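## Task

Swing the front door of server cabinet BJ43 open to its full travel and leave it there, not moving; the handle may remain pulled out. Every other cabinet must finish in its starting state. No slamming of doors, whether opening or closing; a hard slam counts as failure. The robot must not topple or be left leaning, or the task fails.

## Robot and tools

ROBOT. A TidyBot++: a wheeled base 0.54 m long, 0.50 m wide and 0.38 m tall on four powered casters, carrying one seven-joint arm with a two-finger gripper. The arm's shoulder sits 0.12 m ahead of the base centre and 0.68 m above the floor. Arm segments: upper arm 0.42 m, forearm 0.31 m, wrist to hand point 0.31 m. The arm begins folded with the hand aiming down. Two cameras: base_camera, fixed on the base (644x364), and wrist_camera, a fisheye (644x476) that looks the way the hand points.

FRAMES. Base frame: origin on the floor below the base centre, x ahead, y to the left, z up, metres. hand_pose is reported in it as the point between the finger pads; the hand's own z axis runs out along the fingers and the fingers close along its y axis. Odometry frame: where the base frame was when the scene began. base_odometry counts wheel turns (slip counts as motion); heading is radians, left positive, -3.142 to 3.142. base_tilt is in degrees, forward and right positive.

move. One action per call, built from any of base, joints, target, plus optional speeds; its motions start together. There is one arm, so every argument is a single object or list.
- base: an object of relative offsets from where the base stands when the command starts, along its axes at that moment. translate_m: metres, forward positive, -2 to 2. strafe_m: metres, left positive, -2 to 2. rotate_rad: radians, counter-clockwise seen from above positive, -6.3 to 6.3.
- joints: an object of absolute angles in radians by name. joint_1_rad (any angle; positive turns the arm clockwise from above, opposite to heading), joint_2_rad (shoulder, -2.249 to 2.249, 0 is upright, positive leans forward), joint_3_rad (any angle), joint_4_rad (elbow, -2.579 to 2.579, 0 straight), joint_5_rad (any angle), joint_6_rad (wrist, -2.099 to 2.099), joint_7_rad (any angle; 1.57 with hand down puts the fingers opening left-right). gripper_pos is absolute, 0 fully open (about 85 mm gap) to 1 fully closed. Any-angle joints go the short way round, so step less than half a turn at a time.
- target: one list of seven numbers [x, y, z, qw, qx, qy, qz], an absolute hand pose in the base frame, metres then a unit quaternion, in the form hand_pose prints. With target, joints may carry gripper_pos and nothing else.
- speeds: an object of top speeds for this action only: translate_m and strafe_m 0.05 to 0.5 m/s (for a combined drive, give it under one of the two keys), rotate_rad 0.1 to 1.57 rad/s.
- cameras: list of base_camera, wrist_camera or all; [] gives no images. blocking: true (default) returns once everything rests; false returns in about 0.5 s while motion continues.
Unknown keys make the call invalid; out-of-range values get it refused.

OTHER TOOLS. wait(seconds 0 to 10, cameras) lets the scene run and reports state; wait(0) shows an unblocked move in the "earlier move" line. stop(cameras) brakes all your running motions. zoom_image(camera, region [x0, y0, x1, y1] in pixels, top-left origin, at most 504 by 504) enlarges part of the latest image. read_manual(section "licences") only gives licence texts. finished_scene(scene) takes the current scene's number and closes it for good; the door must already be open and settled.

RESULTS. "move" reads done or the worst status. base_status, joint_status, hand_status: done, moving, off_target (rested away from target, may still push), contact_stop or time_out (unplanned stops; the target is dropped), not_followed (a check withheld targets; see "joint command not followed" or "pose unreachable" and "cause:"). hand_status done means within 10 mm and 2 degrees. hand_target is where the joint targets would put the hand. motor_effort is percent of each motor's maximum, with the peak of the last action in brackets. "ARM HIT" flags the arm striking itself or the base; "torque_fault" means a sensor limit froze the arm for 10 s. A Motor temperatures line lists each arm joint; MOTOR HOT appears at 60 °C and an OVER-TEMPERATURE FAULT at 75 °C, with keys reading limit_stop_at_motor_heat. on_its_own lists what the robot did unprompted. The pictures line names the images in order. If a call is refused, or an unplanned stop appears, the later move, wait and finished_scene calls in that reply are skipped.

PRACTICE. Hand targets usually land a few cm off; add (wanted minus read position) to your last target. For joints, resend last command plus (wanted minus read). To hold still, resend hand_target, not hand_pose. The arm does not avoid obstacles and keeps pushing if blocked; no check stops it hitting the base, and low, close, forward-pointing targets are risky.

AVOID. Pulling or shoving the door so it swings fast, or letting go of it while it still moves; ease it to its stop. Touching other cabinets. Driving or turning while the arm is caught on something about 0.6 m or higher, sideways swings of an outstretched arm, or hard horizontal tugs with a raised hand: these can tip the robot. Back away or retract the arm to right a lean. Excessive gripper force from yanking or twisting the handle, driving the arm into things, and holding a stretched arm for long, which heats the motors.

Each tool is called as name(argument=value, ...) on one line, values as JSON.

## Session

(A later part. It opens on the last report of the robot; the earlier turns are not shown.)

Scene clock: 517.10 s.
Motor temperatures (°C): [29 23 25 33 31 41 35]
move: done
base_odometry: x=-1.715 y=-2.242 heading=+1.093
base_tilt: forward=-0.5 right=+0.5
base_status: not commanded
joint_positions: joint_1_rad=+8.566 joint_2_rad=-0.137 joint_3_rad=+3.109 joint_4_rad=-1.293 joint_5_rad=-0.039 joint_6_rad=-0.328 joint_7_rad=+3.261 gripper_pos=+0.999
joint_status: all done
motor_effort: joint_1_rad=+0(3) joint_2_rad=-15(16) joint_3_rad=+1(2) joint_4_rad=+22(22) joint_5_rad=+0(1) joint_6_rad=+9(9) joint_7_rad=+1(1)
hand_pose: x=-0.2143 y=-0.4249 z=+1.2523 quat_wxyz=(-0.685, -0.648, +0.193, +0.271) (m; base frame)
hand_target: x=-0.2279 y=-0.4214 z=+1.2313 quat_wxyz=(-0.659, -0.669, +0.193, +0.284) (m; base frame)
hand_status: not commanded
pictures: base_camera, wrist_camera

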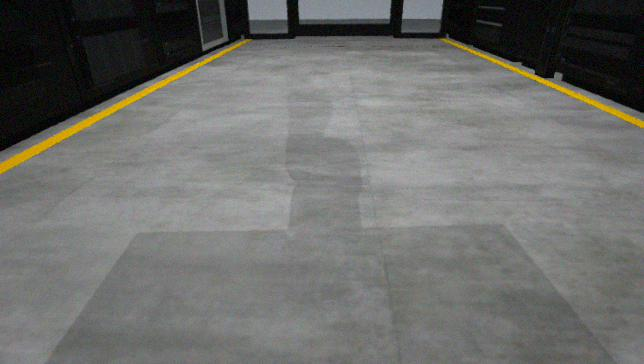

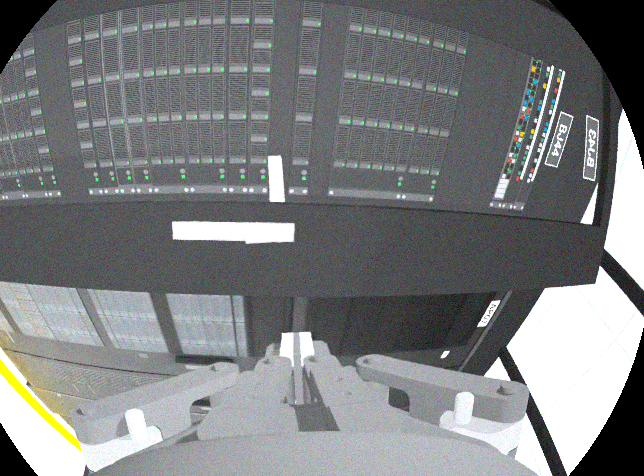

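move(joints={"joint_1_rad": 1.57}, base={"strafe_m": 0.06}, cameras=[])

move(base={"translate_m": -0.50}, speeds={"translate_m": 0.15})

Scene clock: 523.97 s.
Motor temperatures (°C): [29 23 25 33 31 41 35]
move: done
base_odometry: x=-1.768 y=-2.214 heading=+1.093
base_tilt: forward=-0.5 right=+0.5
base_status: done
joint_positions: joint_1_rad=+7.870 joint_2_rad=-0.135 joint_3_rad=+3.111 joint_4_rad=-1.293 joint_5_rad=-0.039 joint_6_rad=-0.328 joint_7_rad=+3.261 gripper_pos=+0.999
joint_status: all done
motor_effort: joint_1_rad=+0(4) joint_2_rad=-15(18) joint_3_rad=+1(3) joint_4_rad=+21(22) joint_5_rad=+0(1) joint_6_rad=+9(9) joint_7_rad=+0(1)
hand_pose: x=+0.1340 y=-0.5410 z=+1.2512 quat_wxyz=(-0.736, -0.675, -0.039, +0.022) (m; base frame)
hand_target: x=+0.1415 y=-0.5453 z=+1.2313 quat_wxyz=(-0.717, -0.694, -0.058, +0.030) (m; base frame)
hand_status: not commanded
pictures: none
No camera images: "cameras" was empty.

Scene clock: 527.93 s.
Motor temperatures (°C): [29 23 25 33 31 41 35]
move: done
base_odometry: x=-1.998 y=-2.658 heading=+1.093
base_tilt: forward=-0.5 right=+0.5
base_status: done
joint_positions: joint_1_rad=+7.865 joint_2_rad=-0.135 joint_3_rad=+3.113 joint_4_rad=-1.293 joint_5_rad=-0.039 joint_6_rad=-0.328 joint_7_rad=+3.261 gripper_pos=+0.999
joint_status: not commanded
motor_effort: joint_1_rad=+0(3) joint_2_rad=-15(16) joint_3_rad=+1(3) joint_4_rad=+22(22) joint_5_rad=+0(1) joint_6_rad=+9(9) joint_7_rad=+0(1)
hand_pose: x=+0.1359 y=-0.5410 z=+1.2512 quat_wxyz=(-0.736, -0.675, -0.040, +0.021) (m; base frame)
hand_target: x=+0.1415 y=-0.5453 z=+1.2313 quat_wxyz=(-0.717, -0.694, -0.058, +0.030) (m; base frame)
hand_status: not commanded
pictures: base_camera, wrist_camera

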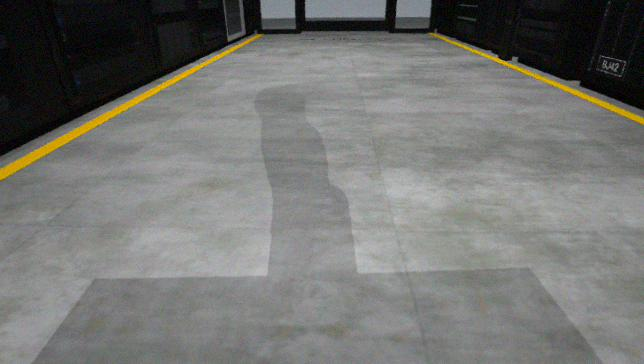

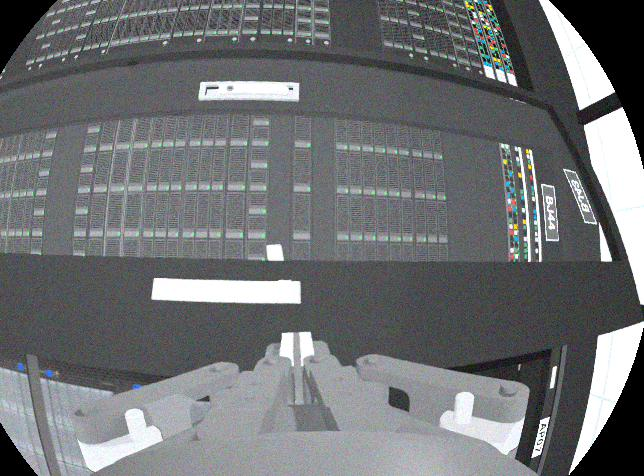

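move(base={"translate_m": -0.03, "strafe_m": -0.2}, speeds={"strafe_m": 0.1}, cameras=["wrist_camera"])

move(base={"strafe_m": -0.04}, speeds={"strafe_m": 0.05}, cameras=["wrist_camera"])

Scene clock: 535.63 s.
Motor temperatures (°C): [29 23 25 33 31 41 35]
move: done
base_odometry: x=-1.834 y=-2.777 heading=+1.093
base_tilt: forward=-0.5 right=+0.5
base_status: done
joint_positions: joint_1_rad=+7.860 joint_2_rad=-0.151 joint_3_rad=+3.111 joint_4_rad=-1.294 joint_5_rad=-0.039 joint_6_rad=-0.331 joint_7_rad=+3.261 gripper_pos=+0.999
joint_status: not commanded
motor_effort: joint_1_rad=+2(5) joint_2_rad=-11(16) joint_3_rad=+1(5) joint_4_rad=+20(23) joint_5_rad=+0(1) joint_6_rad=+8(12) joint_7_rad=+0(1)
hand_pose: x=+0.1400 y=-0.5320 z=+1.2582 quat_wxyz=(-0.740, -0.671, -0.042, +0.019) (m; base frame)
hand_target: x=+0.1415 y=-0.5453 z=+1.2313 quat_wxyz=(-0.717, -0.694, -0.058, +0.030) (m; base frame)
hand_status: not commanded
pictures: wrist_camera

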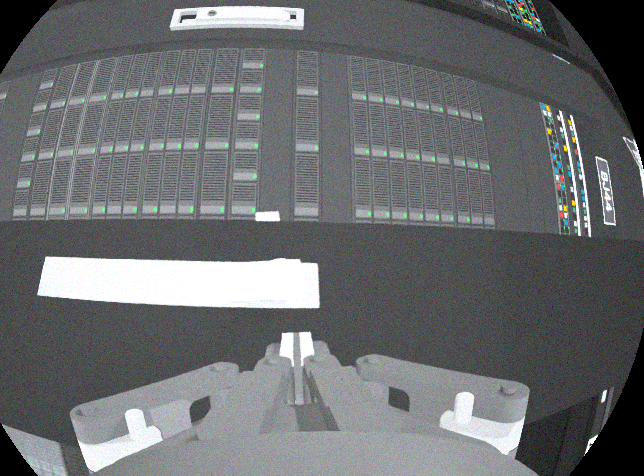

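Scene clock: 536.87 s.
Motor temperatures (°C): [29 23 25 33 31 41 35]
move: done
base_odometry: x=-1.799 y=-2.795 heading=+1.093
base_tilt: forward=-0.5 right=+0.5
base_status: done
joint_positions: joint_1_rad=+7.843 joint_2_rad=-0.202 joint_3_rad=+3.095 joint_4_rad=-1.293 joint_5_rad=-0.039 joint_6_rad=-0.332 joint_7_rad=+3.261 gripper_pos=+0.999
joint_status: not commanded
motor_effort: joint_1_rad=+6(7) joint_2_rad=+1(11) joint_3_rad=+7(7) joint_4_rad=+20(23) joint_5_rad=+1(2) joint_6_rad=+10(12) joint_7_rad=+0(1)
hand_pose: x=+0.1580 y=-0.5005 z=+1.2848 quat_wxyz=(-0.757, -0.651, -0.053, +0.009) (m; base frame)
hand_target: x=+0.1415 y=-0.5453 z=+1.2313 quat_wxyz=(-0.717, -0.694, -0.058, +0.030) (m; base frame)
hand_status: not commanded
pictures: wrist_camera

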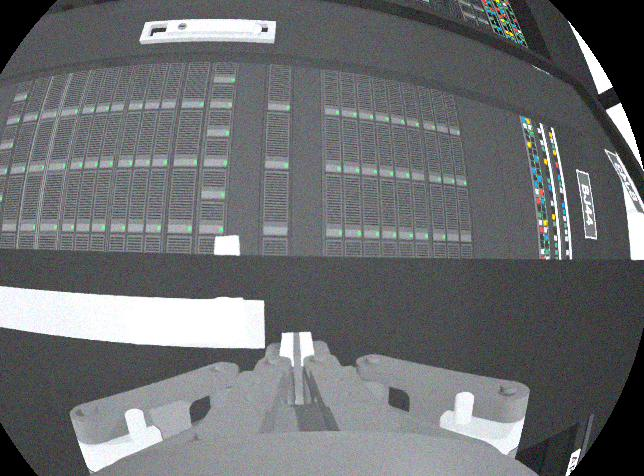

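move(base={"strafe_m": 0.3}, speeds={"strafe_m": 0.12})

Scene clock: 543.60 s.
Motor temperatures (°C): [29 23 25 33 31 41 35]
move: done
base_odometry: x=-2.065 y=-2.657 heading=+1.093
base_tilt: forward=-0.5 right=+0.5
base_status: done
joint_positions: joint_1_rad=+7.844 joint_2_rad=-0.134 joint_3_rad=+3.104 joint_4_rad=-1.297 joint_5_rad=-0.039 joint_6_rad=-0.332 joint_7_rad=+3.261 gripper_pos=+0.999
joint_status: not commanded
motor_effort: joint_1_rad=+1(6) joint_2_rad=-15(18) joint_3_rad=+1(7) joint_4_rad=+21(23) joint_5_rad=+0(2) joint_6_rad=+9(10) joint_7_rad=+0(1)
hand_pose: x=+0.1525 y=-0.5415 z=+1.2471 quat_wxyz=(-0.733, -0.678, -0.050, +0.010) (m; base frame)
hand_target: x=+0.1415 y=-0.5453 z=+1.2313 quat_wxyz=(-0.717, -0.694, -0.058, +0.030) (m; base frame)
hand_status: not commanded
pictures: base_camera, wrist_camera

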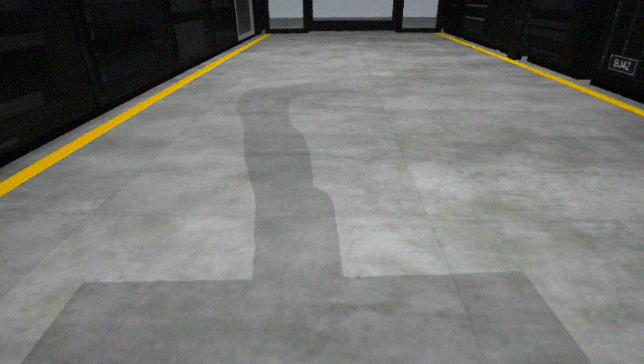

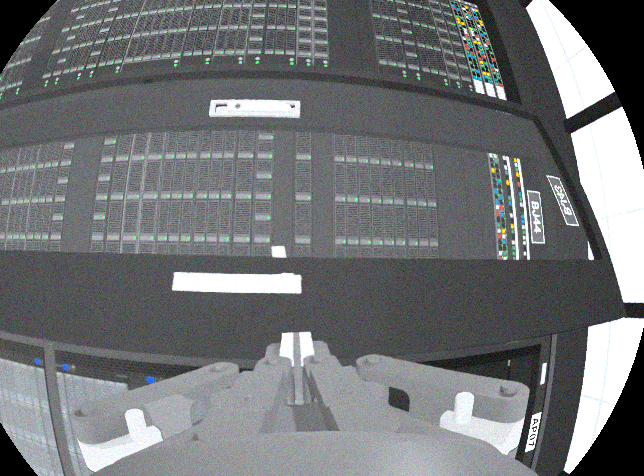

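finished_scene(scene=1)

The scene is finished: the task was done.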